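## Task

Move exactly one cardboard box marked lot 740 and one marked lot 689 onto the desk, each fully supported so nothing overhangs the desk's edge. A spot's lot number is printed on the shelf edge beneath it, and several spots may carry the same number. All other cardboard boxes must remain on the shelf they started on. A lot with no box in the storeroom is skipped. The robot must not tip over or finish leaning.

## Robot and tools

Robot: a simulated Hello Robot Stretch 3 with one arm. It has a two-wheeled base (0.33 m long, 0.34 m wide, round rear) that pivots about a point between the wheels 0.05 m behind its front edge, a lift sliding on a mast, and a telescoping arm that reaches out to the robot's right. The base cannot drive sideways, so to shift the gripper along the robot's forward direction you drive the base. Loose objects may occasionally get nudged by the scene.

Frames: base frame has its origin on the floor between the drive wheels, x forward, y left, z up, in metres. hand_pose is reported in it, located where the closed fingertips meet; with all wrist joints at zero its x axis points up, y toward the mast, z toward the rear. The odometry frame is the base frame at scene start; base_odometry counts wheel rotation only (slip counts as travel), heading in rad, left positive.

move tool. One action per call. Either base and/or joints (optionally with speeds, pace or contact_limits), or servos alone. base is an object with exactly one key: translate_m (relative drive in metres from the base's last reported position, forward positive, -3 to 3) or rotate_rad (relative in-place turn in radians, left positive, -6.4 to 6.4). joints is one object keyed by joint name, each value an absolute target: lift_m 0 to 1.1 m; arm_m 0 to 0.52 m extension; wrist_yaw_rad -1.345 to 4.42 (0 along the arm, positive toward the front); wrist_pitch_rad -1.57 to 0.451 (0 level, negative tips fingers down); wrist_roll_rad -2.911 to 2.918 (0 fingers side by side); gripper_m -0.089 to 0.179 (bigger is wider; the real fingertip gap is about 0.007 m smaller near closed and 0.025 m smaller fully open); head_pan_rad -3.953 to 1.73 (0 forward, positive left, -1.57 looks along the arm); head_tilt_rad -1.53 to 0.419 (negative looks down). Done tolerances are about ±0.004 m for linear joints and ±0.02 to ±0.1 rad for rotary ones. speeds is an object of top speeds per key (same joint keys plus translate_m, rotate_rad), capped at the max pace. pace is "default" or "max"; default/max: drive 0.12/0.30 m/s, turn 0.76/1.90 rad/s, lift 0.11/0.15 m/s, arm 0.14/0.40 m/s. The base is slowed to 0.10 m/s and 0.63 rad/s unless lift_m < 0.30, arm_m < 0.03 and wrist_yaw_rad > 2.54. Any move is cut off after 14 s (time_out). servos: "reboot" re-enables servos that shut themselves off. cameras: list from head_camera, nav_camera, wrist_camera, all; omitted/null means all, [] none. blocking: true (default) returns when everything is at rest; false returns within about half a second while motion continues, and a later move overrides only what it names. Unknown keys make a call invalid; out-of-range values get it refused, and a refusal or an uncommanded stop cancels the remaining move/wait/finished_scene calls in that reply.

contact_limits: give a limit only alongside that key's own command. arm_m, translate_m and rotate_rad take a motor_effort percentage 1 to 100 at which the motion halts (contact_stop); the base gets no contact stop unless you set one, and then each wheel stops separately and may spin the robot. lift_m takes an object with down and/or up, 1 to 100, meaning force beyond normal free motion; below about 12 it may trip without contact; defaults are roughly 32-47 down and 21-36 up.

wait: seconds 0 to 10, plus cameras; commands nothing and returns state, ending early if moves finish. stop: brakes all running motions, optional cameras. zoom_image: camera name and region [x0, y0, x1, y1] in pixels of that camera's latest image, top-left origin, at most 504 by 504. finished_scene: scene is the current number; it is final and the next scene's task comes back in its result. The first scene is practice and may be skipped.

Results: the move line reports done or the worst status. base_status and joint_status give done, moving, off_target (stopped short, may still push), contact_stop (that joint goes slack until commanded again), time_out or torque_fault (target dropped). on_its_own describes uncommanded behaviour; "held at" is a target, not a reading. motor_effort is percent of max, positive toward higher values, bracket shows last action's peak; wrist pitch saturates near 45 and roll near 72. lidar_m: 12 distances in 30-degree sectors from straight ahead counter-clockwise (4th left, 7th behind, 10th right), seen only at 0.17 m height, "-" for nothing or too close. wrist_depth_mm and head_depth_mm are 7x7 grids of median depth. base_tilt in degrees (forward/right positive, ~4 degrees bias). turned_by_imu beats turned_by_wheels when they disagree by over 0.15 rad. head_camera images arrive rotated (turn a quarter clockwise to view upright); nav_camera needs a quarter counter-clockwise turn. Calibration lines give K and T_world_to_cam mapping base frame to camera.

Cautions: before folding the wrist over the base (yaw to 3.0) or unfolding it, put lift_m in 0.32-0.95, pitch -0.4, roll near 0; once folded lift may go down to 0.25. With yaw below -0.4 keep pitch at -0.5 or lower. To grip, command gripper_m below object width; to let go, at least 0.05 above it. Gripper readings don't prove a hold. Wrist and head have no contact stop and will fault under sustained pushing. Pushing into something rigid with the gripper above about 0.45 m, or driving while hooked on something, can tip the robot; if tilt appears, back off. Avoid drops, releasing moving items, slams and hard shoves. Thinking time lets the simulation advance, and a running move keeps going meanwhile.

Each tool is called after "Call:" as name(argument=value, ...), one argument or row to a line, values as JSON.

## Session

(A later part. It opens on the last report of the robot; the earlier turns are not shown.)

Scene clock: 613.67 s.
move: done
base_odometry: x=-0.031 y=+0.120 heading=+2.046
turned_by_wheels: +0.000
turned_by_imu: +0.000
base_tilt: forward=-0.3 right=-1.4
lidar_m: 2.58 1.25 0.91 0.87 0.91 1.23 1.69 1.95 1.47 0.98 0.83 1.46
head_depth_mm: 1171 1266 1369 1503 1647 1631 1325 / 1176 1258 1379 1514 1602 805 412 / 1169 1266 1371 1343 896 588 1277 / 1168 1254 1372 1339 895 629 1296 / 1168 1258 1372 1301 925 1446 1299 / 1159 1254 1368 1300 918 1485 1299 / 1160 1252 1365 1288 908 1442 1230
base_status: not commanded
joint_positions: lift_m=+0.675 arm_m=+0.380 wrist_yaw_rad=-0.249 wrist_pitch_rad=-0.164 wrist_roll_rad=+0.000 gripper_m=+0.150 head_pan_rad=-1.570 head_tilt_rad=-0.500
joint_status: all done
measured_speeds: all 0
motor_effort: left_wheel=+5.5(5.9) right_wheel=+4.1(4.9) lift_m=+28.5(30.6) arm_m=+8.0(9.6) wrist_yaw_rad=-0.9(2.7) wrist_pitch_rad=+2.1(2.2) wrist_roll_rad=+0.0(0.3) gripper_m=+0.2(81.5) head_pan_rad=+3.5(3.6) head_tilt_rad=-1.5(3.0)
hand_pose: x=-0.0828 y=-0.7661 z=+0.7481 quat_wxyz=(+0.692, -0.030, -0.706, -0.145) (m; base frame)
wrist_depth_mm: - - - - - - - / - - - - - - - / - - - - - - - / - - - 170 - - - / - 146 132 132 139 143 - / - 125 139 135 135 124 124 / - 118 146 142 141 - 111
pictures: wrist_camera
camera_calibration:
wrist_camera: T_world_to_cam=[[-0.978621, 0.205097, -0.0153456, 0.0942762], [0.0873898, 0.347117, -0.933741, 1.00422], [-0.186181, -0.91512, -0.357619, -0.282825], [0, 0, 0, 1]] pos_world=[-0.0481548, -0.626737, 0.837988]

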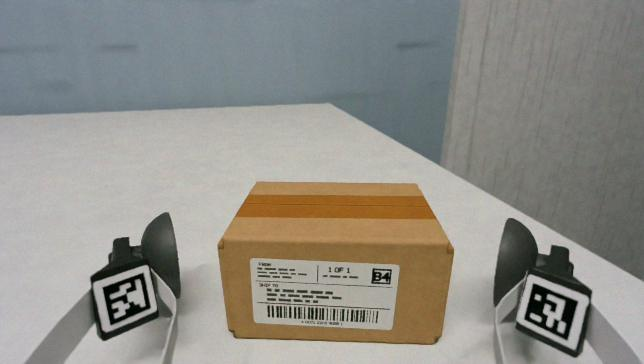

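Call:
move(
  joints={"arm_m": 0.01},
  cameras=["head_camera"],
)

Call:
move(
  joints={"lift_m": 0.5, "wrist_pitch_rad": -0.4, "gripper_m": 0.0},
  cameras=[],
)

Call:
move(
  joints={"wrist_yaw_rad": 3.0},
  cameras=[],
)

Call:
move(
  base={"translate_m": 1.9},
  joints={"lift_m": 0.29, "head_pan_rad": 1.57, "head_tilt_rad": -0.2},
  pace="max",
  cameras=["nav_camera", "head_camera"],
)

Scene clock: 634.60 s.
move: done
base_odometry: x=-0.031 y=+0.120 heading=+2.046
turned_by_wheels: +0.000
turned_by_imu: +0.000
base_tilt: forward=-0.4 right=-1.0
lidar_m: 2.58 1.25 0.91 0.87 0.91 1.23 1.68 1.94 1.46 0.98 0.83 1.46
head_depth_mm: 1170 1266 1364 1497 1668 1620 1324 / 1172 1261 1386 1512 1597 1525 1311 / 1172 1263 1368 1353 902 1517 1306 / 1163 1266 1379 1328 893 1330 1241 / 1161 1259 1372 1317 928 1448 1304 / 1162 1258 1372 1295 918 1480 1291 / 1161 1254 1372 1293 914 1437 1233
base_status: not commanded
joint_positions: lift_m=+0.675 arm_m=+0.010 wrist_yaw_rad=-0.249 wrist_pitch_rad=-0.165 wrist_roll_rad=+0.000 gripper_m=+0.150 head_pan_rad=-1.570 head_tilt_rad=-0.500
joint_status: all done
measured_speeds: all 0
motor_effort: left_wheel=+5.3(5.7) right_wheel=+4.2(5.4) lift_m=+25.1(25.2) arm_m=-13.6(15.2) wrist_yaw_rad=-1.9(3.3) wrist_pitch_rad=+2.3(2.4) wrist_roll_rad=+0.2(0.4) gripper_m=+0.5(1.3) head_pan_rad=+3.1(3.7) head_tilt_rad=-1.2(2.6)
hand_pose: x=-0.0827 y=-0.3961 z=+0.7479 quat_wxyz=(+0.692, -0.029, -0.706, -0.146) (m; base frame)
wrist_depth_mm: - - - - - - - / - - - - - - - / - - 475 - - - - / - - - - - - - / - 148 - - - - - / - 126 - - - 124 - / - - - - - - 114
pictures: head_camera (sideways)
camera_calibration:
head_camera: T_world_to_cam=[[-0.0466376, 0.432441, -0.900455, 1.18747], [0.997506, -0.0276464, -0.0649412, 0.0780763], [-0.0529776, -0.901238, -0.430073, 0.515625], [0, 0, 0, 1]] pos_world=[0.0048157, -0.0466507, 1.29609]

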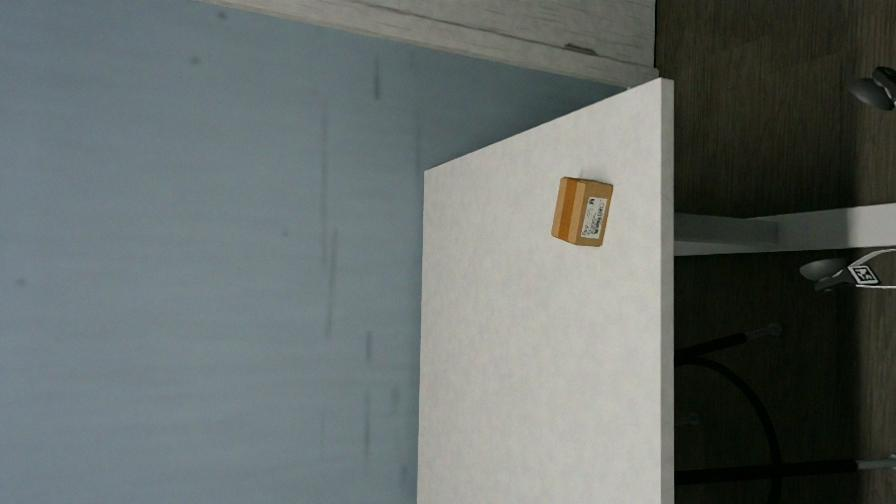

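Scene clock: 637.03 s.
move: done
base_odometry: x=-0.031 y=+0.120 heading=+2.046
turned_by_wheels: +0.000
turned_by_imu: +0.000
base_tilt: forward=-0.3 right=-0.9
lidar_m: 2.59 1.24 0.91 0.87 0.90 1.23 1.69 1.94 1.46 0.98 0.83 1.46
head_depth_mm: 1171 1275 1368 1490 1663 1629 1326 / 1176 1264 1373 1521 1612 1521 1312 / 1168 1258 1363 1352 904 1507 1302 / 1166 1261 1367 1329 897 1329 1299 / 1164 1251 1365 1316 928 1456 1302 / 1167 1260 1371 1297 923 1478 1292 / 1163 1255 1370 1286 910 1435 1223
base_status: not commanded
joint_positions: lift_m=+0.500 arm_m=+0.010 wrist_yaw_rad=-0.249 wrist_pitch_rad=-0.414 wrist_roll_rad=+0.000 gripper_m=+0.000 head_pan_rad=-1.570 head_tilt_rad=-0.500
joint_status: all done
measured_speeds: all 0
motor_effort: left_wheel=+5.3(6.0) right_wheel=+4.0(4.7) lift_m=+23.2(25.9) arm_m=-12.3(13.9) wrist_yaw_rad=-0.9(3.1) wrist_pitch_rad=+2.0(5.3) wrist_roll_rad=+0.1(0.3) gripper_m=-1.3(81.5) head_pan_rad=+2.7(3.6) head_tilt_rad=-1.8(2.1)
hand_pose: x=-0.0769 y=-0.3730 z=+0.5137 quat_wxyz=(+0.669, +0.058, -0.704, -0.230) (m; base frame)
wrist_depth_mm: - - - - - - - / - - - - - - - / - - - - - - - / - - - - - - - / 896 913 906 152 899 878 890 / 778 770 757 130 727 762 764 / 684 675 639 645 629 670 666
pictures: none
No camera images: "cameras" was empty.

Scene clock: 639.63 s.
move: done
base_odometry: x=-0.031 y=+0.120 heading=+2.046
turned_by_wheels: +0.000
turned_by_imu: +0.000
base_tilt: forward=-0.3 right=-1.2
lidar_m: 2.58 1.25 0.91 0.87 0.90 1.23 1.69 1.95 1.47 0.98 0.83 1.45
head_depth_mm: 1175 1270 1364 1495 1663 1627 1327 / 1170 1272 1383 1519 1608 1526 1318 / 1163 1266 1376 1347 903 1511 1313 / 1163 1261 1377 1337 896 1324 1297 / 1167 1258 1374 1313 926 1445 1296 / 1164 1255 1374 1309 920 1486 1292 / 1163 1257 1362 1292 913 1435 1231
base_status: not commanded
joint_positions: lift_m=+0.500 arm_m=+0.010 wrist_yaw_rad=+2.997 wrist_pitch_rad=-0.414 wrist_roll_rad=+0.000 gripper_m=+0.000 head_pan_rad=-1.570 head_tilt_rad=-0.500
joint_status: all done
measured_speeds: all 0
motor_effort: left_wheel=+5.5(5.9) right_wheel=+4.0(4.8) lift_m=+24.0(24.4) arm_m=-10.5(12.6) wrist_yaw_rad=+2.0(6.9) wrist_pitch_rad=+2.0(2.1) wrist_roll_rad=+0.0(0.3) gripper_m=-0.9(1.7) head_pan_rad=+2.6(3.5) head_tilt_rad=-0.7(1.7)
hand_pose: x=+0.0112 y=+0.0676 z=+0.5137 quat_wxyz=(+0.195, +0.700, +0.095, +0.680) (m; base frame)
wrist_depth_mm: - 146 - - - - - / - 158 - - - - - / - 171 200 - - - - / - - - - - - - / 925 881 219 152 905 900 869 / 782 769 228 130 710 756 750 / 679 683 125 653 630 665 658
pictures: none
No camera images: "cameras" was empty.

Scene clock: 648.30 s.
move: done
base_odometry: x=-0.901 y=+1.809 heading=+2.046
turned_by_wheels: +0.000
turned_by_imu: +0.002
base_tilt: forward=-0.3 right=-1.1
lidar_m: 0.70 0.73 0.99 1.24 0.99 1.24 3.42 2.00 1.19 1.40 1.00 0.73
head_depth_mm: 1930 1892 1845 1824 1795 1795 1665 / 2125 2189 2250 2305 2384 2240 1723 / - 2181 2241 2321 2364 2361 1725 / - 2180 2214 2310 2387 2334 1714 / - 2159 2213 2289 2349 2320 1705 / - 2154 2229 2290 2338 2211 1643 / - 980 993 1010 1027 1054 1074
base_status: done
joint_positions: lift_m=+0.290 arm_m=+0.010 wrist_yaw_rad=+2.997 wrist_pitch_rad=-0.415 wrist_roll_rad=+0.000 gripper_m=+0.000 head_pan_rad=+1.570 head_tilt_rad=-0.200
joint_status: all done
measured_speeds: all 0
motor_effort: left_wheel=+2.6(10.5) right_wheel=+0.9(16.8) lift_m=+29.0(31.2) arm_m=-5.9(11.0) wrist_yaw_rad=+1.4(3.6) wrist_pitch_rad=+2.4(2.4) wrist_roll_rad=-0.3(0.3) gripper_m=-0.8(1.5) head_pan_rad=-2.8(5.7) head_tilt_rad=-2.2(7.4)
hand_pose: x=+0.0110 y=+0.0675 z=+0.3034 quat_wxyz=(+0.195, +0.700, +0.096, +0.680) (m; base frame)
wrist_depth_mm: - 146 - - - - - / - 158 - - - - - / 914 172 853 922 918 907 837 / 748 679 671 726 727 718 709 / 617 592 220 149 603 597 590 / 523 527 230 130 483 506 507 / 443 284 111 273 278 443 440
pictures: head_camera (sideways), nav_camera (sideways)
camera_calibration:
head_camera: T_world_to_cam=[[0.0461232, -0.147019, -0.988058, 1.30132], [-0.997432, 0.0474695, -0.0536241, 0.0755351], [0.0547864, 0.987994, -0.144452, 0.143234], [0, 0, 0, 1]] pos_world=[0.00747265, 0.0462196, 1.31052]
nav_camera: T_world_to_cam=[[-0.0168541, 0.172818, 0.98481, -1.23879], [0.999817, 0.0118326, 0.0150345, 0.0245003], [-0.00905464, 0.984883, -0.172985, 0.178421], [0, 0, 0, 1]] pos_world=[-0.043759, 0.0380711, 1.25047]

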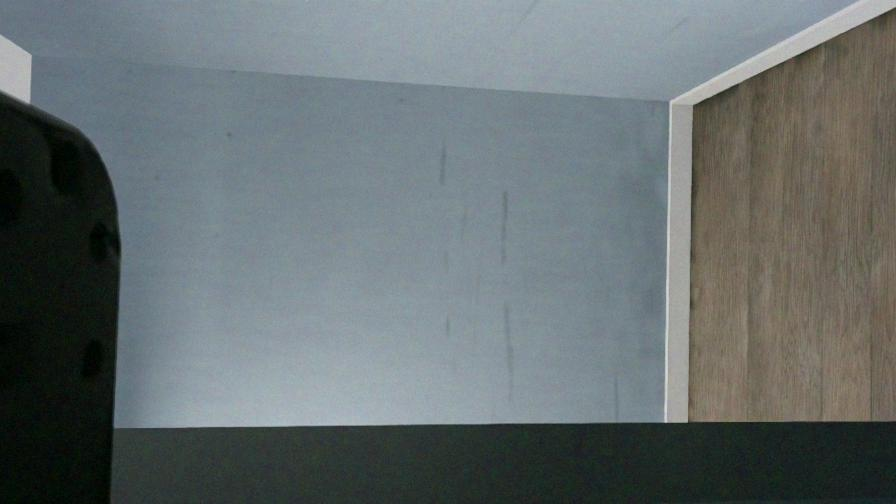

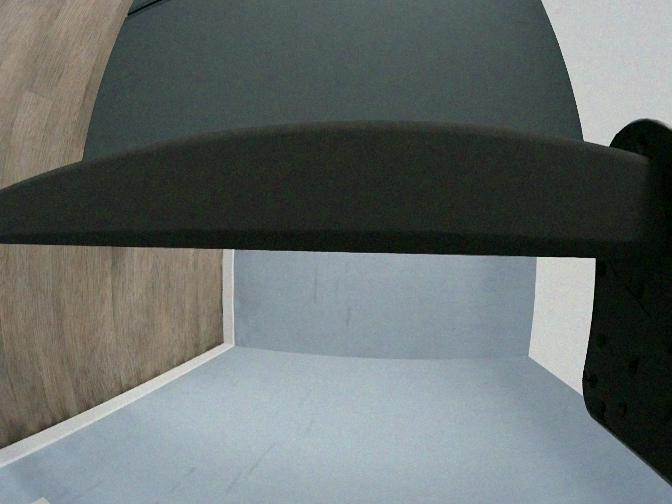

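Call:
move(
  base={"translate_m": 0.15},
  cameras=[],
)

Call:
move(
  base={"rotate_rad": 1.571},
  joints={"head_pan_rad": 0.6, "head_tilt_rad": -0.3},
  cameras=["nav_camera"],
)

Scene clock: 672.10 s.
move: done
base_odometry: x=-0.969 y=+1.942 heading=+2.046
turned_by_wheels: +0.000
turned_by_imu: +0.001
base_tilt: forward=-0.3 right=-1.2
lidar_m: 0.56 0.57 0.78 2.15 1.10 1.25 3.41 1.99 1.28 1.40 0.79 0.58
head_depth_mm: 1529 1490 1473 1446 1420 1410 1392 / 2033 2159 2111 2077 2022 2005 1698 / - 2185 2250 2315 2366 2342 1719 / - 2152 2261 2309 2377 2330 1716 / - 2166 2244 2294 2354 2300 1713 / - 2157 2214 2292 2344 2319 1704 / - 2143 2214 2256 2335 2172 1633
base_status: done
joint_positions: lift_m=+0.290 arm_m=+0.010 wrist_yaw_rad=+2.997 wrist_pitch_rad=-0.415 wrist_roll_rad=+0.000 gripper_m=+0.000 head_pan_rad=+1.570 head_tilt_rad=-0.200
joint_status: not commanded
measured_speeds: all 0
motor_effort: left_wheel=+1.2(10.4) right_wheel=+11.6(11.8) lift_m=+28.2(29.4) arm_m=-2.2(4.2) wrist_yaw_rad=+1.3(3.2) wrist_pitch_rad=+2.3(2.4) wrist_roll_rad=-0.1(0.3) gripper_m=-0.9(1.5) head_pan_rad=-2.0(2.6) head_tilt_rad=-2.5(3.1)
hand_pose: x=+0.0110 y=+0.0675 z=+0.3034 quat_wxyz=(+0.195, +0.700, +0.096, +0.680) (m; base frame)
wrist_depth_mm: - 146 - - - - - / - 158 - - - - - / 901 172 847 917 918 849 - / 750 682 226 739 714 707 683 / 620 589 220 152 594 592 587 / 521 523 230 131 481 506 503 / 446 283 111 274 278 442 441
pictures: none
No camera images: "cameras" was empty.

Scene clock: 675.43 s.
move: done
base_odometry: x=-0.969 y=+1.942 heading=-2.667
turned_by_wheels: +1.571
turned_by_imu: +1.545
base_tilt: forward=-0.4 right=-1.1
lidar_m: 2.03 1.00 1.23 3.22 2.03 1.28 1.40 0.80 0.58 0.56 0.57 0.78
head_depth_mm: 2050 2122 2173 2258 2328 2025 1560 / 1060 1140 1258 2315 2453 1955 1544 / 864 910 983 1062 1158 1264 1389 / 887 930 970 1014 1065 1124 1188 / 953 997 1047 1096 1160 1225 1299 / 1021 1077 1133 1196 1266 1342 1426 / 1106 1163 1237 1312 1405 1494 1510
base_status: done
joint_positions: lift_m=+0.290 arm_m=+0.010 wrist_yaw_rad=+2.997 wrist_pitch_rad=-0.415 wrist_roll_rad=+0.000 gripper_m=+0.000 head_pan_rad=+0.599 head_tilt_rad=-0.303
joint_status: all done
measured_speeds: all 0
motor_effort: left_wheel=-8.0(13.1) right_wheel=+9.5(13.2) lift_m=+27.1(29.0) arm_m=-9.7(9.7) wrist_yaw_rad=+1.8(3.4) wrist_pitch_rad=+2.3(2.4) wrist_roll_rad=+0.1(0.3) gripper_m=-1.3(1.6) head_pan_rad=+3.4(4.7) head_tilt_rad=+3.5(6.8)
hand_pose: x=+0.0110 y=+0.0675 z=+0.3034 quat_wxyz=(+0.195, +0.700, +0.096, +0.680) (m; base frame)
wrist_depth_mm: - 145 - - - - - / - 158 - - - - - / 910 172 833 919 899 893 890 / 746 685 226 736 729 720 708 / 624 600 219 152 599 598 590 / 523 519 231 130 481 509 509 / 442 284 111 273 279 441 441
pictures: nav_camera (sideways)
camera_calibration:
nav_camera: T_world_to_cam=[[0.215954, 0.168074, 0.961829, -1.21016], [0.57563, -0.817597, 0.0136274, 0.0289216], [0.788678, 0.550715, -0.273312, 0.30414], [0, 0, 0, 1]] pos_world=[0.00482348, 0.0595495, 1.2467]

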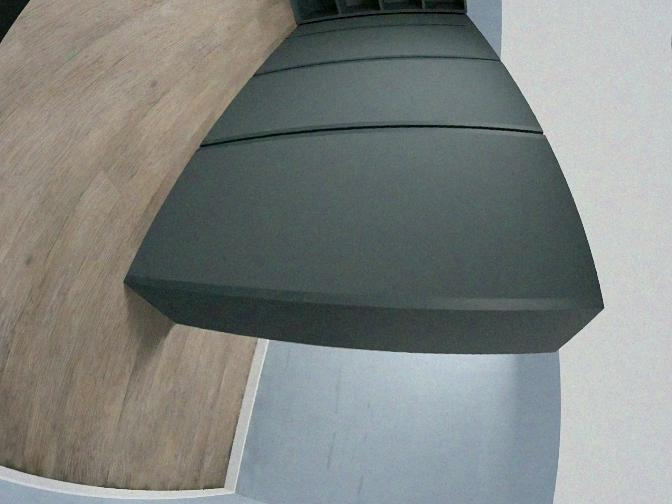

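Call:
move(
  base={"translate_m": 1.66},
  joints={"head_pan_rad": 1.3, "head_tilt_rad": -0.25},
  pace="max",
  cameras=["nav_camera", "head_camera"],
)

Scene clock: 700.37 s.
move: done
base_odometry: x=-2.446 y=+1.183 heading=-2.667
turned_by_wheels: +0.000
turned_by_imu: +0.001
base_tilt: forward=-0.4 right=-1.3
lidar_m: 0.70 0.72 0.97 1.39 0.61 0.68 2.21 0.76 0.55 0.53 0.55 0.73
head_depth_mm: 1045 1056 1056 1068 1079 1090 1099 / 1255 1272 1276 1292 1305 1321 1340 / 1567 1602 1602 1635 1657 1668 1578 / 2107 2124 2177 2231 2258 2063 1625 / 2636 3305 3392 3442 3025 2152 1607 / 2749 3733 - - 3184 2120 1616 / 2982 3711 3857 - 3123 2121 1603
base_status: done
joint_positions: lift_m=+0.290 arm_m=+0.010 wrist_yaw_rad=+2.998 wrist_pitch_rad=-0.415 wrist_roll_rad=+0.000 gripper_m=+0.000 head_pan_rad=+1.300 head_tilt_rad=-0.249
joint_status: all done
measured_speeds: all 0
motor_effort: left_wheel=-1.1(9.0) right_wheel=+8.5(16.7) lift_m=+25.4(27.4) arm_m=-11.1(13.6) wrist_yaw_rad=+2.1(3.3) wrist_pitch_rad=+2.3(2.4) wrist_roll_rad=-0.2(0.3) gripper_m=-0.9(1.6) head_pan_rad=-3.2(4.7) head_tilt_rad=-3.0(9.0)
hand_pose: x=+0.0110 y=+0.0675 z=+0.3034 quat_wxyz=(+0.195, +0.700, +0.096, +0.680) (m; base frame)
wrist_depth_mm: - 146 - - - - - / - 158 - - - - - / - 173 858 916 911 899 801 / - 190 227 734 721 718 716 / 593 592 220 152 599 600 587 / 524 521 230 130 481 508 511 / 444 284 111 273 277 442 442
pictures: head_camera (sideways), nav_camera (sideways)
camera_calibration:
head_camera: T_world_to_cam=[[-0.00756184, -0.200052, -0.979756, 1.29078], [-0.949348, 0.309231, -0.0558134, 0.0780886], [0.314137, 0.929707, -0.192257, 0.203878], [0, 0, 0, 1]] pos_world=[0.0198482, 0.044529, 1.30821]
nav_camera: T_world_to_cam=[[0.0426013, 0.216927, 0.975258, -1.22666], [0.966943, -0.254587, 0.0143898, 0.0255411], [0.251409, 0.942406, -0.220602, 0.238812], [0, 0, 0, 1]] pos_world=[-0.032479, 0.0475405, 1.24862]

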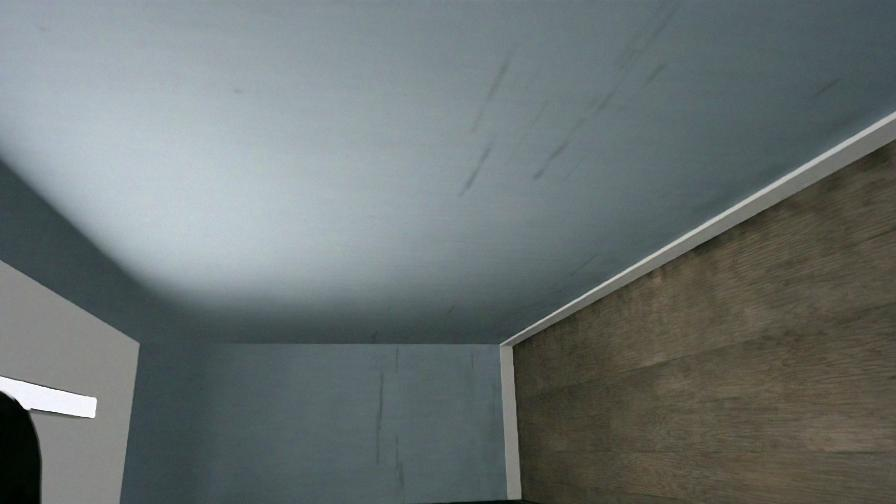

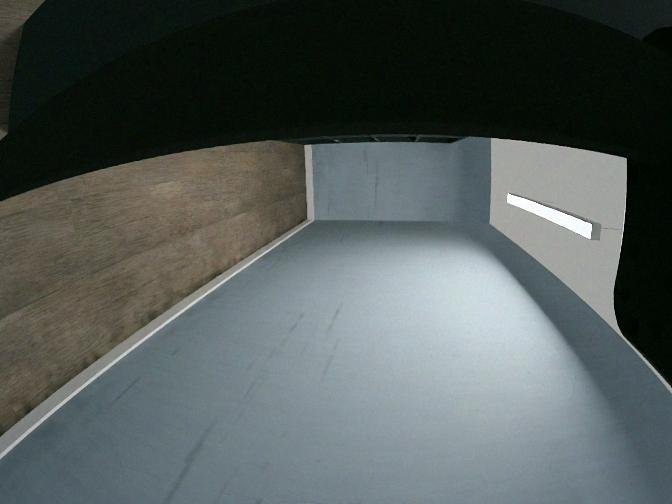

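Call:
move(
  base={"translate_m": 0.09},
  cameras=[],
)

Call:
move(
  base={"rotate_rad": -1.571},
  joints={"head_pan_rad": -2.3, "head_tilt_rad": -0.3},
  cameras=["nav_camera", "head_camera"],
)

Scene clock: 715.70 s.
move: done
base_odometry: x=-2.526 y=+1.142 heading=-2.667
turned_by_wheels: +0.000
turned_by_imu: +0.000
base_tilt: forward=-0.2 right=-1.1
lidar_m: 0.61 0.63 0.85 2.24 0.63 0.68 2.20 0.76 0.55 0.53 0.55 0.63
head_depth_mm: 908 909 918 928 936 946 955 / 1088 1099 1107 1112 1128 1147 1164 / 1365 1380 1402 1421 1440 1463 1473 / 1823 1865 1902 1936 1961 1968 1622 / 2501 2841 2967 3028 2784 2150 1608 / 2730 3755 - - 3150 2134 1614 / 2973 3677 3769 - 3090 2127 1597
base_status: done
joint_positions: lift_m=+0.290 arm_m=+0.010 wrist_yaw_rad=+2.998 wrist_pitch_rad=-0.415 wrist_roll_rad=+0.000 gripper_m=+0.000 head_pan_rad=+1.300 head_tilt_rad=-0.250
joint_status: not commanded
measured_speeds: all 0
motor_effort: left_wheel=+5.8(7.9) right_wheel=+4.2(12.1) lift_m=+25.1(25.5) arm_m=-9.1(10.5) wrist_yaw_rad=+1.2(3.1) wrist_pitch_rad=+2.2(2.4) wrist_roll_rad=+0.1(0.3) gripper_m=-0.6(1.4) head_pan_rad=-1.9(2.9) head_tilt_rad=-3.4(3.7)
hand_pose: x=+0.0110 y=+0.0675 z=+0.3034 quat_wxyz=(+0.195, +0.700, +0.096, +0.680) (m; base frame)
wrist_depth_mm: - 146 - - - - - / - 158 - - - - - / - 172 841 927 909 870 691 / - 686 227 730 718 715 682 / 596 591 219 153 596 591 588 / 523 522 229 130 482 506 504 / 443 285 111 273 277 447 442
pictures: none
No camera images: "cameras" was empty.

Scene clock: 719.03 s.
move: done
base_odometry: x=-2.526 y=+1.142 heading=+2.046
turned_by_wheels: -1.571
turned_by_imu: -1.546
base_tilt: forward=-0.2 right=-1.1
lidar_m: 0.53 0.55 0.63 0.61 0.63 0.86 2.33 0.63 0.70 2.07 0.75 0.54
head_depth_mm: 1317 967 1394 1362 1456 1218 1423 / 1220 612 1402 1332 838 1206 961 / 556 578 595 627 659 704 752 / 619 644 670 700 732 770 803 / 695 725 760 799 842 889 937 / 794 837 882 937 989 1742 1432 / 2854 2997 3089 3190 2828 1949 1528
base_status: done
joint_positions: lift_m=+0.290 arm_m=+0.010 wrist_yaw_rad=+2.998 wrist_pitch_rad=-0.415 wrist_roll_rad=+0.000 gripper_m=+0.000 head_pan_rad=-2.306 head_tilt_rad=-0.302
joint_status: all done
measured_speeds: all 0
motor_effort: left_wheel=+7.8(12.0) right_wheel=-9.6(13.4) lift_m=+23.1(25.3) arm_m=-13.7(13.8) wrist_yaw_rad=+1.4(3.6) wrist_pitch_rad=+2.2(2.3) wrist_roll_rad=-0.1(0.3) gripper_m=-0.8(1.4) head_pan_rad=+3.4(5.4) head_tilt_rad=+0.1(6.3)
hand_pose: x=+0.0110 y=+0.0675 z=+0.3034 quat_wxyz=(+0.195, +0.700, +0.096, +0.680) (m; base frame)
wrist_depth_mm: - 146 - - - - - / - 157 - - - - - / - 171 178 - - - - / 714 192 203 700 731 715 - / 614 593 219 152 598 594 576 / 528 520 230 130 483 510 506 / 443 285 111 274 279 443 441
pictures: head_camera (sideways), nav_camera (sideways)
camera_calibration:
head_camera: T_world_to_cam=[[0.130971, 0.21393, -0.968029, 1.2746], [0.712719, -0.699043, -0.0580573, 0.0708672], [-0.689114, -0.682329, -0.244026, 0.277381], [0, 0, 0, 1]] pos_world=[-0.0262971, -0.0338719, 1.30565]
nav_camera: T_world_to_cam=[[-0.169673, -0.213142, 0.962175, -1.20826], [-0.751373, 0.659736, 0.0136457, 0.0369926], [-0.637691, -0.720637, -0.272089, 0.311249], [0, 0, 0, 1]] pos_world=[0.0212652, -0.0576399, 1.24674]

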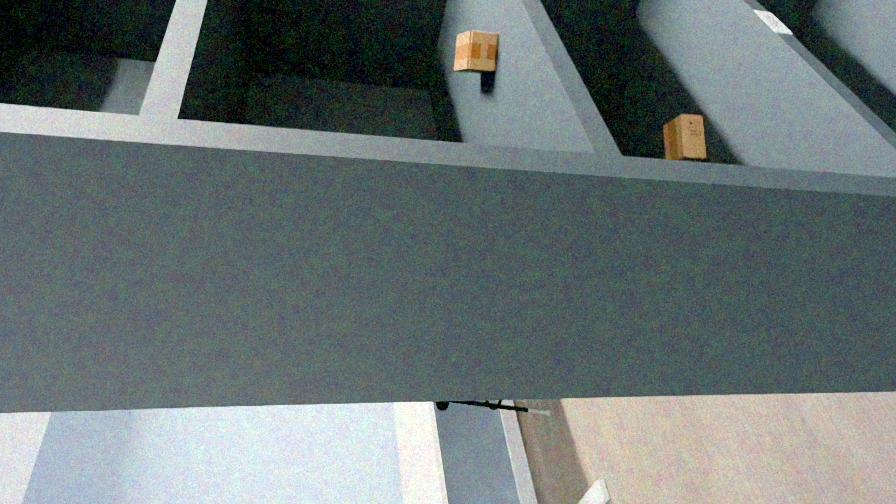

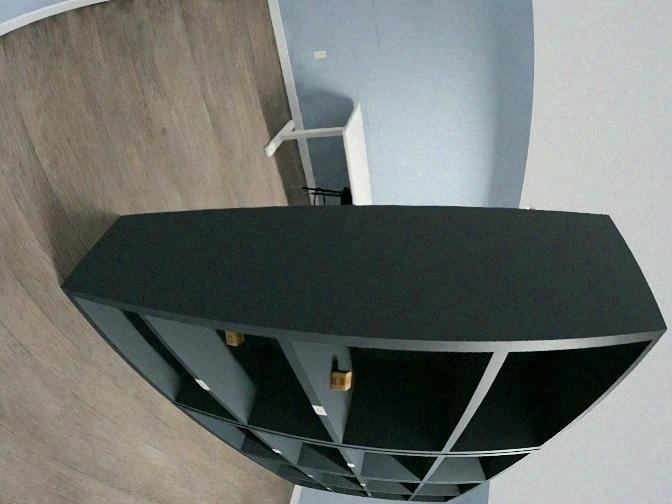

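Call:
move(
  base={"translate_m": -0.45},
  joints={"head_pan_rad": -1.57, "head_tilt_rad": -0.35},
  cameras=["head_camera", "nav_camera"],
)

Scene clock: 780.60 s.
move: done
base_odometry: x=-2.320 y=+0.742 heading=+2.046
turned_by_wheels: +0.000
turned_by_imu: +0.000
base_tilt: forward=-0.2 right=-1.3
lidar_m: 0.97 0.87 0.63 0.61 0.63 0.86 1.90 1.00 0.88 0.40 1.38 1.01
head_depth_mm: 349 755 799 845 662 469 890 / 314 334 361 833 621 466 884 / 428 406 385 380 406 431 464 / 2699 2830 2921 3157 2505 1737 1382 / 2684 2836 3016 3179 2597 1866 1461 / 2685 2847 3008 3160 2586 1864 1452 / 2639 2788 2941 2963 2558 1865 1450
base_status: done
joint_positions: lift_m=+0.290 arm_m=+0.010 wrist_yaw_rad=+2.998 wrist_pitch_rad=-0.415 wrist_roll_rad=+0.000 gripper_m=+0.000 head_pan_rad=-1.570 head_tilt_rad=-0.350
joint_status: all done
measured_speeds: all 0
motor_effort: left_wheel=-6.4(11.0) right_wheel=-6.0(14.9) lift_m=+30.1(30.8) arm_m=-11.6(13.3) wrist_yaw_rad=+2.3(3.1) wrist_pitch_rad=+2.2(2.4) wrist_roll_rad=+0.0(0.3) gripper_m=-0.9(1.6) head_pan_rad=-2.8(6.0) head_tilt_rad=-4.0(7.1)
hand_pose: x=+0.0110 y=+0.0675 z=+0.3034 quat_wxyz=(+0.195, +0.700, +0.096, +0.680) (m; base frame)
wrist_depth_mm: - 146 - - - - - / - 158 - - - - - / - 171 178 - - - - / 716 192 201 699 727 718 712 / 620 596 219 152 597 594 583 / 524 522 230 130 479 508 504 / 442 285 111 274 280 444 446
pictures: head_camera (sideways), nav_camera (sideways)
camera_calibration:
head_camera: T_world_to_cam=[[-0.0465348, 0.292887, -0.955014, 1.25868], [0.997515, -0.0369991, -0.0599528, 0.0715941], [-0.0528941, -0.955431, -0.290438, 0.333906], [0, 0, 0, 1]] pos_world=[0.00481788, -0.0469788, 1.30333]
nav_camera: T_world_to_cam=[[0.0173152, -0.317967, 0.947943, -1.19082], [-0.99979, -0.0158771, 0.0129366, 0.0394318], [0.0109371, -0.947969, -0.318176, 0.367273], [0, 0, 0, 1]] pos_world=[0.0560259, -0.0298513, 1.24517]

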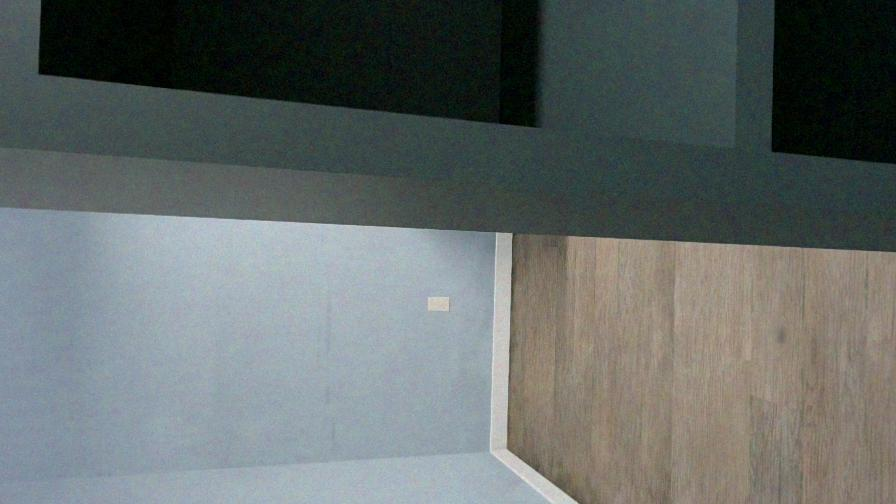

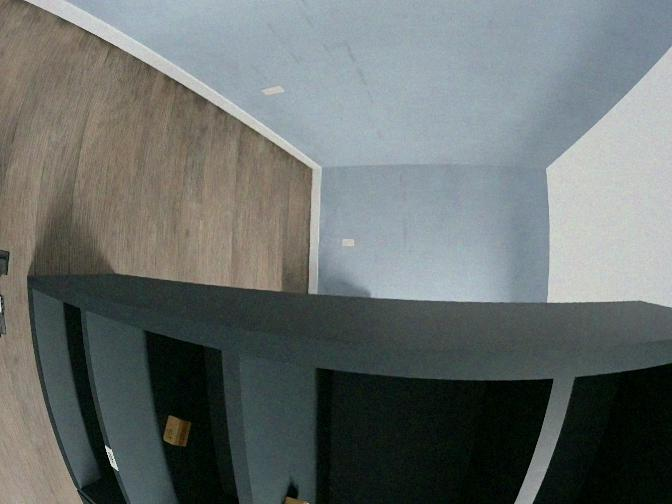

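Call:
move(
  base={"translate_m": -0.4},
  joints={"head_pan_rad": -1.57, "head_tilt_rad": -0.35},
  cameras=["head_camera", "nav_camera"],
)

Scene clock: 793.90 s.
move: done
base_odometry: x=-2.137 y=+0.386 heading=+2.046
turned_by_wheels: +0.000
turned_by_imu: -0.001
base_tilt: forward=-0.3 right=-1.3
lidar_m: 1.37 0.86 0.63 0.61 0.63 0.86 1.59 0.66 0.74 0.85 0.51 1.42
head_depth_mm: 348 756 798 850 664 470 889 / 352 754 801 850 554 468 885 / 357 753 797 845 648 463 879 / 361 749 795 837 645 461 869 / 367 749 794 837 639 457 866 / 373 749 793 834 634 455 867 / 379 747 789 834 631 453 864
base_status: done
joint_positions: lift_m=+0.290 arm_m=+0.010 wrist_yaw_rad=+2.998 wrist_pitch_rad=-0.415 wrist_roll_rad=+0.000 gripper_m=+0.000 head_pan_rad=-1.570 head_tilt_rad=-0.350
joint_status: all done
measured_speeds: all 0
motor_effort: left_wheel=-0.7(10.6) right_wheel=-11.7(14.8) lift_m=+26.2(29.1) arm_m=-10.1(11.6) wrist_yaw_rad=+1.5(3.0) wrist_pitch_rad=+2.4(2.4) wrist_roll_rad=+0.1(0.3) gripper_m=-1.1(1.6) head_pan_rad=-3.4(3.7) head_tilt_rad=-3.4(4.5)
hand_pose: x=+0.0110 y=+0.0675 z=+0.3034 quat_wxyz=(+0.195, +0.700, +0.096, +0.680) (m; base frame)
wrist_depth_mm: - 146 - - - - - / - 158 - - - - - / - 170 178 - - - - / 717 192 202 701 712 715 709 / 615 584 219 153 600 599 590 / 522 525 231 130 482 510 505 / 440 284 111 273 279 444 443
pictures: head_camera (sideways), nav_camera (sideways)
camera_calibration:
head_camera: T_world_to_cam=[[-0.0465059, 0.292892, -0.955014, 1.25868], [0.997512, -0.0370978, -0.0599528, 0.0715941], [-0.0529886, -0.955426, -0.290438, 0.333906], [0, 0, 0, 1]] pos_world=[0.00481323, -0.0469787, 1.30333]
nav_camera: T_world_to_cam=[[0.0172838, -0.317969, 0.947943, -1.19082], [-0.999792, -0.0157782, 0.0129366, 0.0394318], [0.0108433, -0.94797, -0.318176, 0.367274], [0, 0, 0, 1]] pos_world=[0.0560229, -0.0298563, 1.24517]

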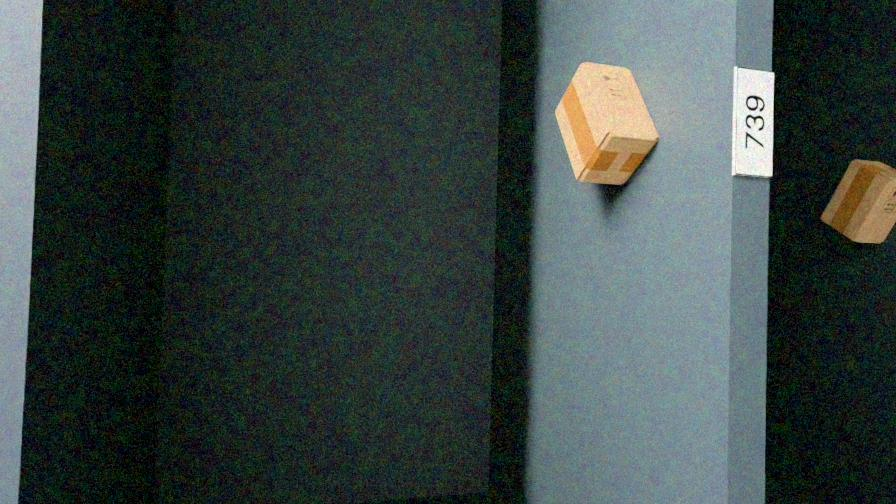

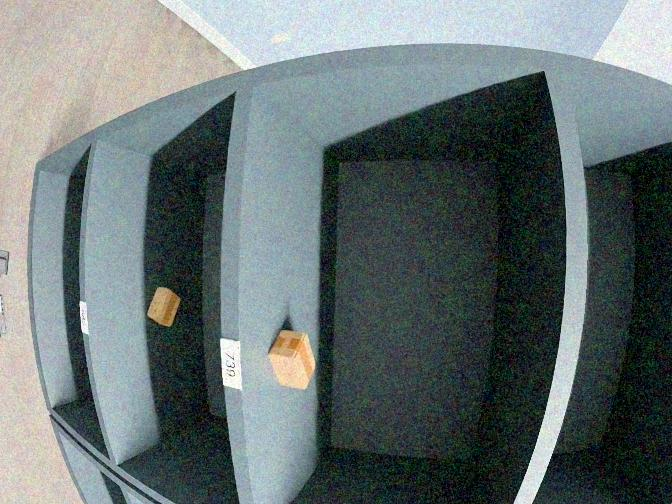

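Call:
zoom_image(
  camera="nav_camera",
  region=[60, 280, 130, 350],
)

Call:
move(
  base={"translate_m": -0.6},
  joints={"head_tilt_rad": -0.45},
  cameras=["head_camera", "nav_camera"],
)

Scaled by 7.200 from the camera's 672x504 image, which has a finer 792x594 frame.

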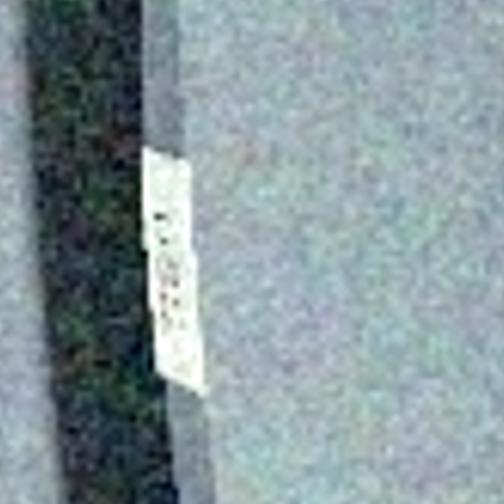

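Scene clock: 805.50 s.
move: done
base_odometry: x=-1.862 y=-0.147 heading=+2.046
turned_by_wheels: +0.000
turned_by_imu: +0.000
base_tilt: forward=-0.3 right=-1.2
lidar_m: 1.96 0.86 0.63 0.61 0.63 0.86 1.84 0.95 0.88 0.40 0.88 0.99
head_depth_mm: 573 750 812 838 554 922 814 / 583 752 810 825 548 913 809 / 463 742 808 815 544 909 806 / 313 336 362 395 432 470 543 / 315 338 365 398 437 483 540 / 447 732 787 735 508 922 793 / 668 747 802 778 527 919 790
base_status: done
joint_positions: lift_m=+0.290 arm_m=+0.010 wrist_yaw_rad=+2.998 wrist_pitch_rad=-0.415 wrist_roll_rad=+0.000 gripper_m=+0.000 head_pan_rad=-1.570 head_tilt_rad=-0.450
joint_status: all done
measured_speeds: all 0
motor_effort: left_wheel=-2.2(9.8) right_wheel=-9.3(16.0) lift_m=+24.8(25.3) arm_m=-8.4(9.7) wrist_yaw_rad=+1.7(3.3) wrist_pitch_rad=+2.2(2.4) wrist_roll_rad=+0.1(0.3) gripper_m=-1.0(1.7) head_pan_rad=-3.2(3.7) head_tilt_rad=+4.0(5.2)
hand_pose: x=+0.0110 y=+0.0675 z=+0.3034 quat_wxyz=(+0.195, +0.700, +0.096, +0.680) (m; base frame)
wrist_depth_mm: - 146 - - - - - / - 158 - - - - - / - 171 178 - - - - / 710 192 201 702 724 716 716 / 615 591 219 153 600 603 593 / 523 519 230 130 485 509 506 / 441 284 111 273 277 441 441
pictures: head_camera (sideways), nav_camera (sideways)
camera_calibration:
head_camera: T_world_to_cam=[[-0.0465782, 0.386834, -0.920972, 1.21424], [0.997507, -0.0309176, -0.0634351, 0.0761196], [-0.0530131, -0.921631, -0.384429, 0.456229], [0, 0, 0, 1]] pos_world=[0.00481323, -0.0468808, 1.2985]
nav_camera: T_world_to_cam=[[0.0173555, -0.411079, 0.911434, -1.14316], [-0.999791, -0.0169969, 0.011372, 0.0414705], [0.0108168, -0.911441, -0.411288, 0.488449], [0, 0, 0, 1]] pos_world=[0.0560185, -0.0240342, 1.24234]

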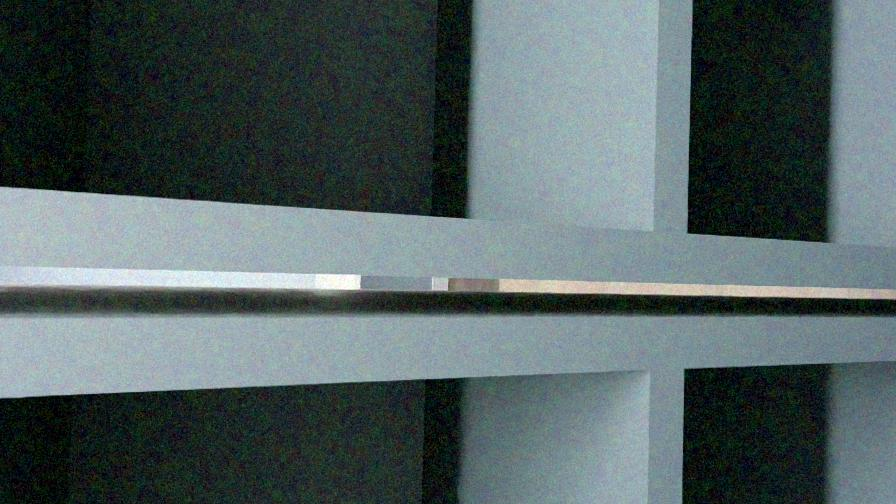

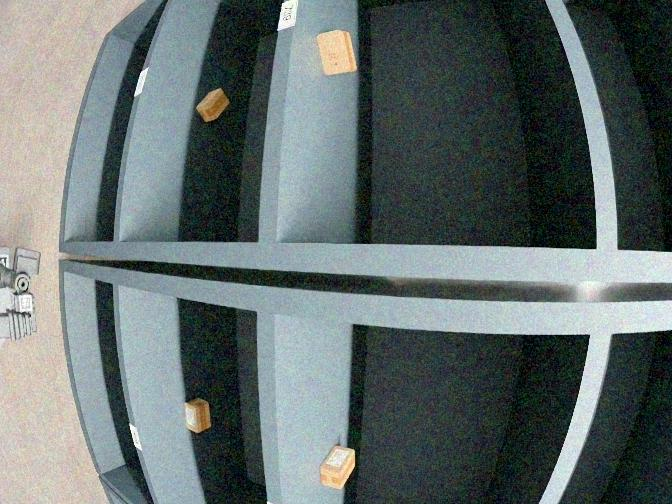

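Call:
zoom_image(
  camera="nav_camera",
  region=[115, 55, 165, 105],
)

Call:
zoom_image(
  camera="nav_camera",
  region=[115, 410, 165, 460],
)

Call:
move(
  base={"translate_m": -0.35},
  joints={"head_tilt_rad": -0.6},
  cameras=["head_camera", "nav_camera"],
)

Scaled by 10.080 from the camera's 672x504 image, which has a finer 792x594 frame.

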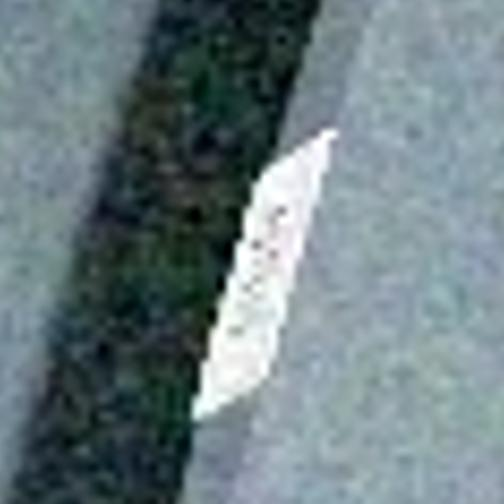

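Scaled by 10.080 from the camera's 672x504 image, which has a finer 792x594 frame.

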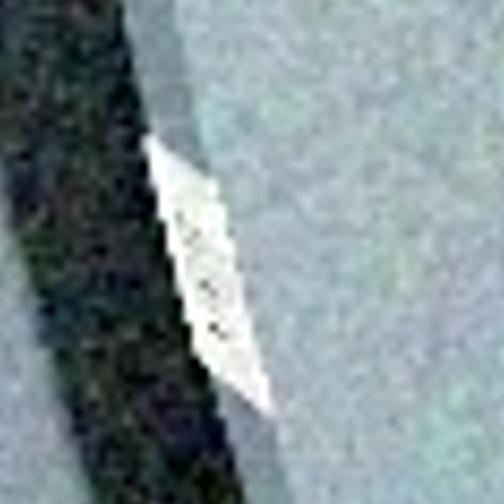

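Scene clock: 821.07 s.
move: done
base_odometry: x=-1.702 y=-0.458 heading=+2.047
turned_by_wheels: +0.000
turned_by_imu: -0.001
base_tilt: forward=-0.3 right=-1.2
lidar_m: 2.31 0.86 0.63 0.60 0.63 0.85 1.60 0.65 0.72 0.85 0.52 0.57
head_depth_mm: 695 760 820 603 504 888 756 / 691 762 820 599 500 878 751 / 691 758 818 583 494 851 746 / 692 760 816 586 490 852 743 / 690 758 816 580 975 864 739 / 690 758 806 576 971 861 735 / 690 758 800 570 882 854 734
base_status: done
joint_positions: lift_m=+0.290 arm_m=+0.010 wrist_yaw_rad=+2.998 wrist_pitch_rad=-0.415 wrist_roll_rad=+0.000 gripper_m=+0.000 head_pan_rad=-1.570 head_tilt_rad=-0.600
joint_status: all done
measured_speeds: all 0
motor_effort: left_wheel=-1.2(9.7) right_wheel=-12.3(15.8) lift_m=+27.9(28.4) arm_m=-6.8(8.0) wrist_yaw_rad=+2.2(3.6) wrist_pitch_rad=+2.2(2.3) wrist_roll_rad=-0.1(0.3) gripper_m=-1.5(1.6) head_pan_rad=-2.6(3.3) head_tilt_rad=-5.1(7.7)
hand_pose: x=+0.0110 y=+0.0675 z=+0.3034 quat_wxyz=(+0.195, +0.700, +0.096, +0.680) (m; base frame)
wrist_depth_mm: - 146 - - - - - / - 158 - - - - - / - 170 178 - - - - / 690 192 202 702 715 712 706 / 616 595 219 153 592 590 589 / 525 520 230 130 483 507 503 / 445 283 110 274 278 446 441
pictures: head_camera (sideways), nav_camera (sideways)
camera_calibration:
head_camera: T_world_to_cam=[[-0.0466812, 0.520055, -0.852856, 1.12539], [0.997499, -0.0210851, -0.0674555, 0.081341], [-0.0530631, -0.853873, -0.51777, 0.629736], [0, 0, 0, 1]] pos_world=[0.00481252, -0.0458337, 1.29134]
nav_camera: T_world_to_cam=[[0.0174573, -0.542604, 0.839807, -1.04974], [-0.99979, -0.0185155, 0.00881991, 0.0447949], [0.0107637, -0.839784, -0.542813, 0.659587], [0, 0, 0, 1]] pos_world=[0.0560115, -0.014855, 1.23922]

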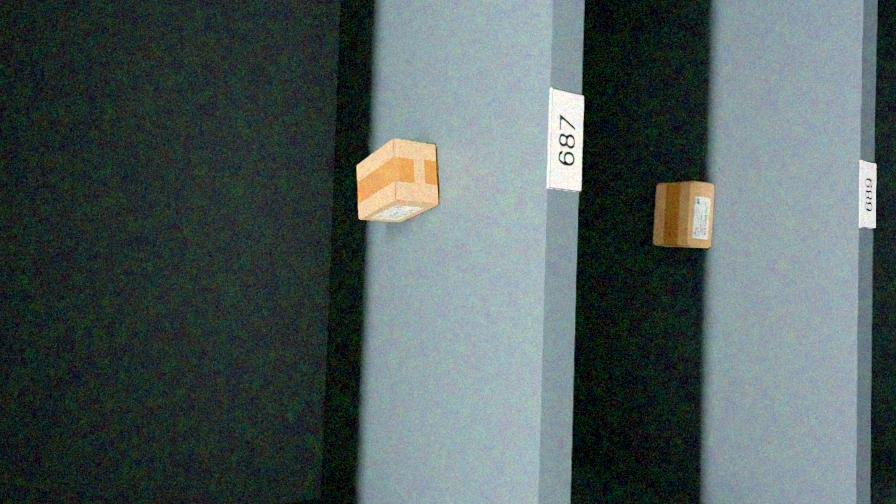

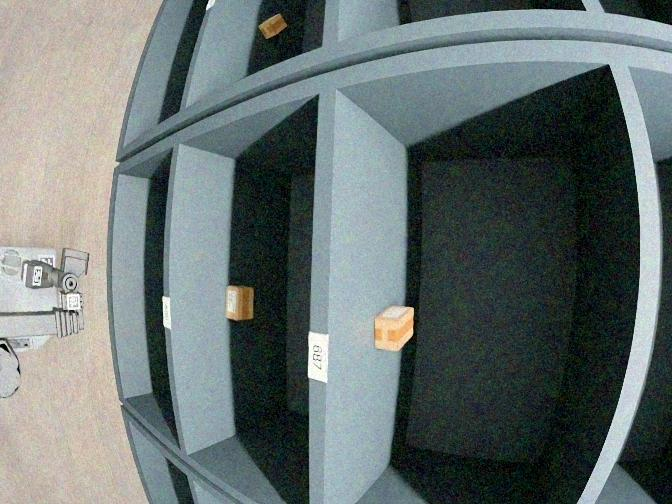

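Call:
zoom_image(
  camera="head_camera",
  region=[826, 150, 896, 240],
)

Call:
zoom_image(
  camera="head_camera",
  region=[520, 80, 620, 200],
)

Scaled by 5.600 from the camera's 896x504 image, which has a finer 1280x720 frame.

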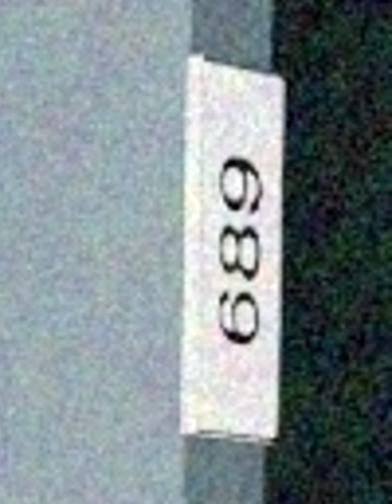

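Scaled by 4.200 from the camera's 896x504 image, which has a finer 1280x720 frame.

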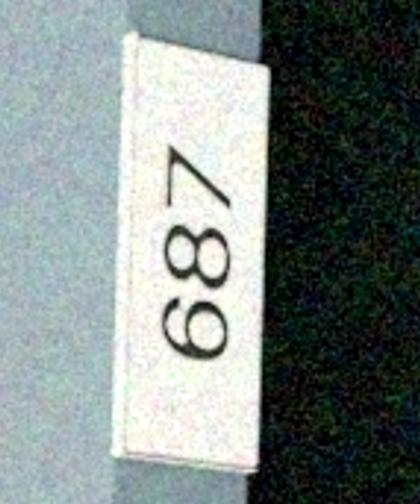

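Call:
zoom_image(
  camera="head_camera",
  region=[850, 170, 886, 216],
)

Scaled by 10.957 from the camera's 896x504 image, which has a finer 1280x720 frame.

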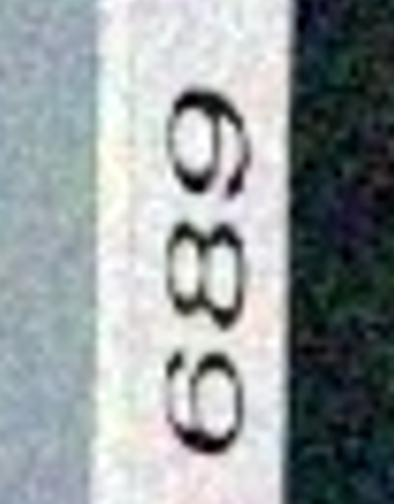

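Call:
move(
  base={"rotate_rad": -1.2},
  cameras=[],
)

Call:
move(
  base={"translate_m": -0.18},
  cameras=[],
)

Call:
move(
  base={"rotate_rad": 1.2},
  cameras=["head_camera"],
)

Scene clock: 901.30 s.
move: done
base_odometry: x=-1.702 y=-0.458 heading=+0.847
turned_by_wheels: -1.200
turned_by_imu: -1.180
base_tilt: forward=-0.3 right=-1.2
lidar_m: 0.54 0.51 1.32 1.02 0.66 0.60 0.61 0.75 1.54 0.68 0.65 0.85
head_depth_mm: 1936 2109 2303 2428 1880 1507 1245 / 1974 2146 2390 2515 1872 1490 1246 / 1260 1404 1915 2269 1856 1483 1231 / 1277 1374 1545 1532 1724 1467 1227 / 1341 1423 1018 1440 1203 1397 1224 / 1288 1209 693 748 841 955 1096 / 514 559 614 659 819 858 1086
base_status: done
joint_positions: lift_m=+0.290 arm_m=+0.010 wrist_yaw_rad=+2.998 wrist_pitch_rad=-0.415 wrist_roll_rad=+0.000 gripper_m=+0.000 head_pan_rad=-1.570 head_tilt_rad=-0.600
joint_status: not commanded
measured_speeds: all 0
motor_effort: left_wheel=+8.8(12.1) right_wheel=-9.7(14.5) lift_m=+30.6(30.8) arm_m=-11.3(11.3) wrist_yaw_rad=+1.2(3.1) wrist_pitch_rad=+2.3(2.4) wrist_roll_rad=-0.2(0.3) gripper_m=-0.7(1.7) head_pan_rad=-2.4(3.3) head_tilt_rad=-5.0(5.7)
hand_pose: x=+0.0110 y=+0.0675 z=+0.3034 quat_wxyz=(+0.195, +0.700, +0.096, +0.680) (m; base frame)
wrist_depth_mm: - 146 - - - - - / - 159 - - - - - / - 172 844 926 912 908 836 / - 191 226 726 730 726 685 / 594 594 219 152 599 592 598 / 524 519 231 130 485 508 505 / 449 282 111 273 278 444 439
pictures: none
No camera images: "cameras" was empty.

Scene clock: 904.07 s.
move: done
base_odometry: x=-1.821 y=-0.593 heading=+0.847
turned_by_wheels: +0.000
turned_by_imu: -0.001
base_tilt: forward=-0.3 right=-1.3
lidar_m: 0.69 0.73 1.44 0.74 0.48 0.44 0.44 0.55 1.12 1.50 0.73 1.02
head_depth_mm: 1885 2065 2262 2399 1879 1491 1251 / 1959 2122 2346 2458 1852 1490 1239 / 1985 2134 2380 2479 1850 1477 1237 / 1299 1412 1912 2113 1826 1476 1230 / 1271 1368 1547 1596 1724 1466 1223 / 1325 1424 1619 1434 1584 1404 1215 / 1319 1347 980 1411 1099 1088 1136
base_status: done
joint_positions: lift_m=+0.290 arm_m=+0.010 wrist_yaw_rad=+2.998 wrist_pitch_rad=-0.415 wrist_roll_rad=+0.000 gripper_m=+0.000 head_pan_rad=-1.570 head_tilt_rad=-0.600
joint_status: not commanded
measured_speeds: all 0
motor_effort: left_wheel=-0.6(10.9) right_wheel=-11.6(13.3) lift_m=+26.1(30.7) arm_m=-12.8(13.8) wrist_yaw_rad=+1.6(3.2) wrist_pitch_rad=+2.2(2.4) wrist_roll_rad=+0.2(0.3) gripper_m=-0.9(1.5) head_pan_rad=-2.1(3.3) head_tilt_rad=-4.6(5.6)
hand_pose: x=+0.0110 y=+0.0675 z=+0.3034 quat_wxyz=(+0.195, +0.700, +0.096, +0.680) (m; base frame)
wrist_depth_mm: 417 146 181 - - - - / 434 158 900 - - - - / 463 172 200 937 914 909 896 / 468 198 226 722 723 721 712 / 466 533 219 153 597 594 589 / 475 516 229 130 482 506 505 / 432 285 111 275 277 444 442
pictures: none
No camera images: "cameras" was empty.

Scene clock: 906.93 s.
move: done
base_odometry: x=-1.821 y=-0.593 heading=+2.047
turned_by_wheels: +1.200
turned_by_imu: +1.181
base_tilt: forward=-0.3 right=-1.2
lidar_m: 1.72 0.62 0.46 0.44 0.46 0.62 1.71 1.45 0.72 1.02 0.69 1.44
head_depth_mm: 829 912 920 668 1074 911 1119 / 832 910 910 664 1104 904 1170 / 830 913 893 691 1096 903 1162 / 829 915 766 686 1012 915 1154 / 832 910 870 674 1078 917 1149 / 826 916 857 669 1068 914 1149 / 830 909 848 661 1053 902 1109
base_status: done
joint_positions: lift_m=+0.290 arm_m=+0.010 wrist_yaw_rad=+2.998 wrist_pitch_rad=-0.415 wrist_roll_rad=+0.000 gripper_m=+0.000 head_pan_rad=-1.570 head_tilt_rad=-0.600
joint_status: not commanded
measured_speeds: all 0
motor_effort: left_wheel=-9.1(12.4) right_wheel=+8.5(12.8) lift_m=+23.6(26.2) arm_m=-13.2(13.8) wrist_yaw_rad=+3.2(3.2) wrist_pitch_rad=+2.3(2.3) wrist_roll_rad=+0.1(0.3) gripper_m=-1.3(1.6) head_pan_rad=-2.4(3.0) head_tilt_rad=-4.3(5.0)
hand_pose: x=+0.0110 y=+0.0675 z=+0.3034 quat_wxyz=(+0.195, +0.700, +0.096, +0.680) (m; base frame)
wrist_depth_mm: 419 146 442 458 465 476 492 / 461 158 475 492 504 525 531 / 497 175 515 533 538 - - / 540 196 196 - - - - / 581 574 217 149 575 592 584 / 525 522 230 131 477 509 505 / 446 284 111 274 279 443 436
pictures: head_camera (sideways)
camera_calibration:
head_camera: T_world_to_cam=[[-0.0466814, 0.520186, -0.852776, 1.12528], [0.997499, -0.0210744, -0.0674589, 0.0813454], [-0.053063, -0.853793, -0.517902, 0.629907], [0, 0, 0, 1]] pos_world=[0.00481253, -0.045832, 1.29133]

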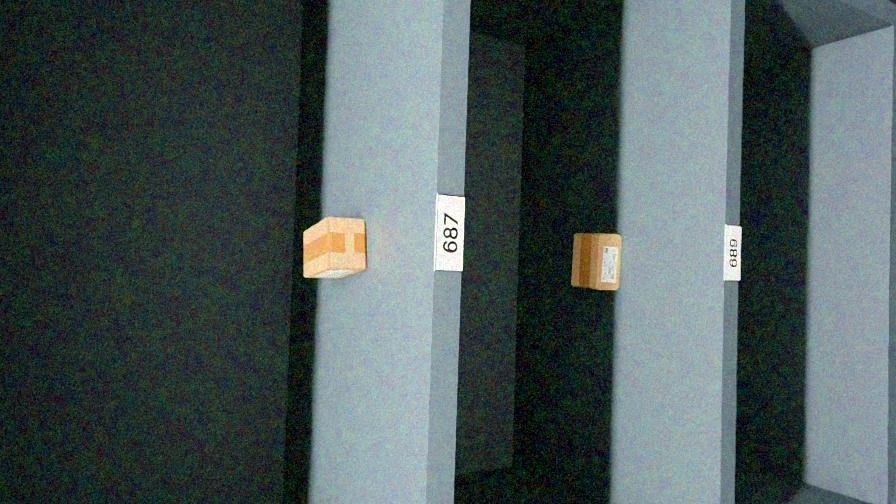

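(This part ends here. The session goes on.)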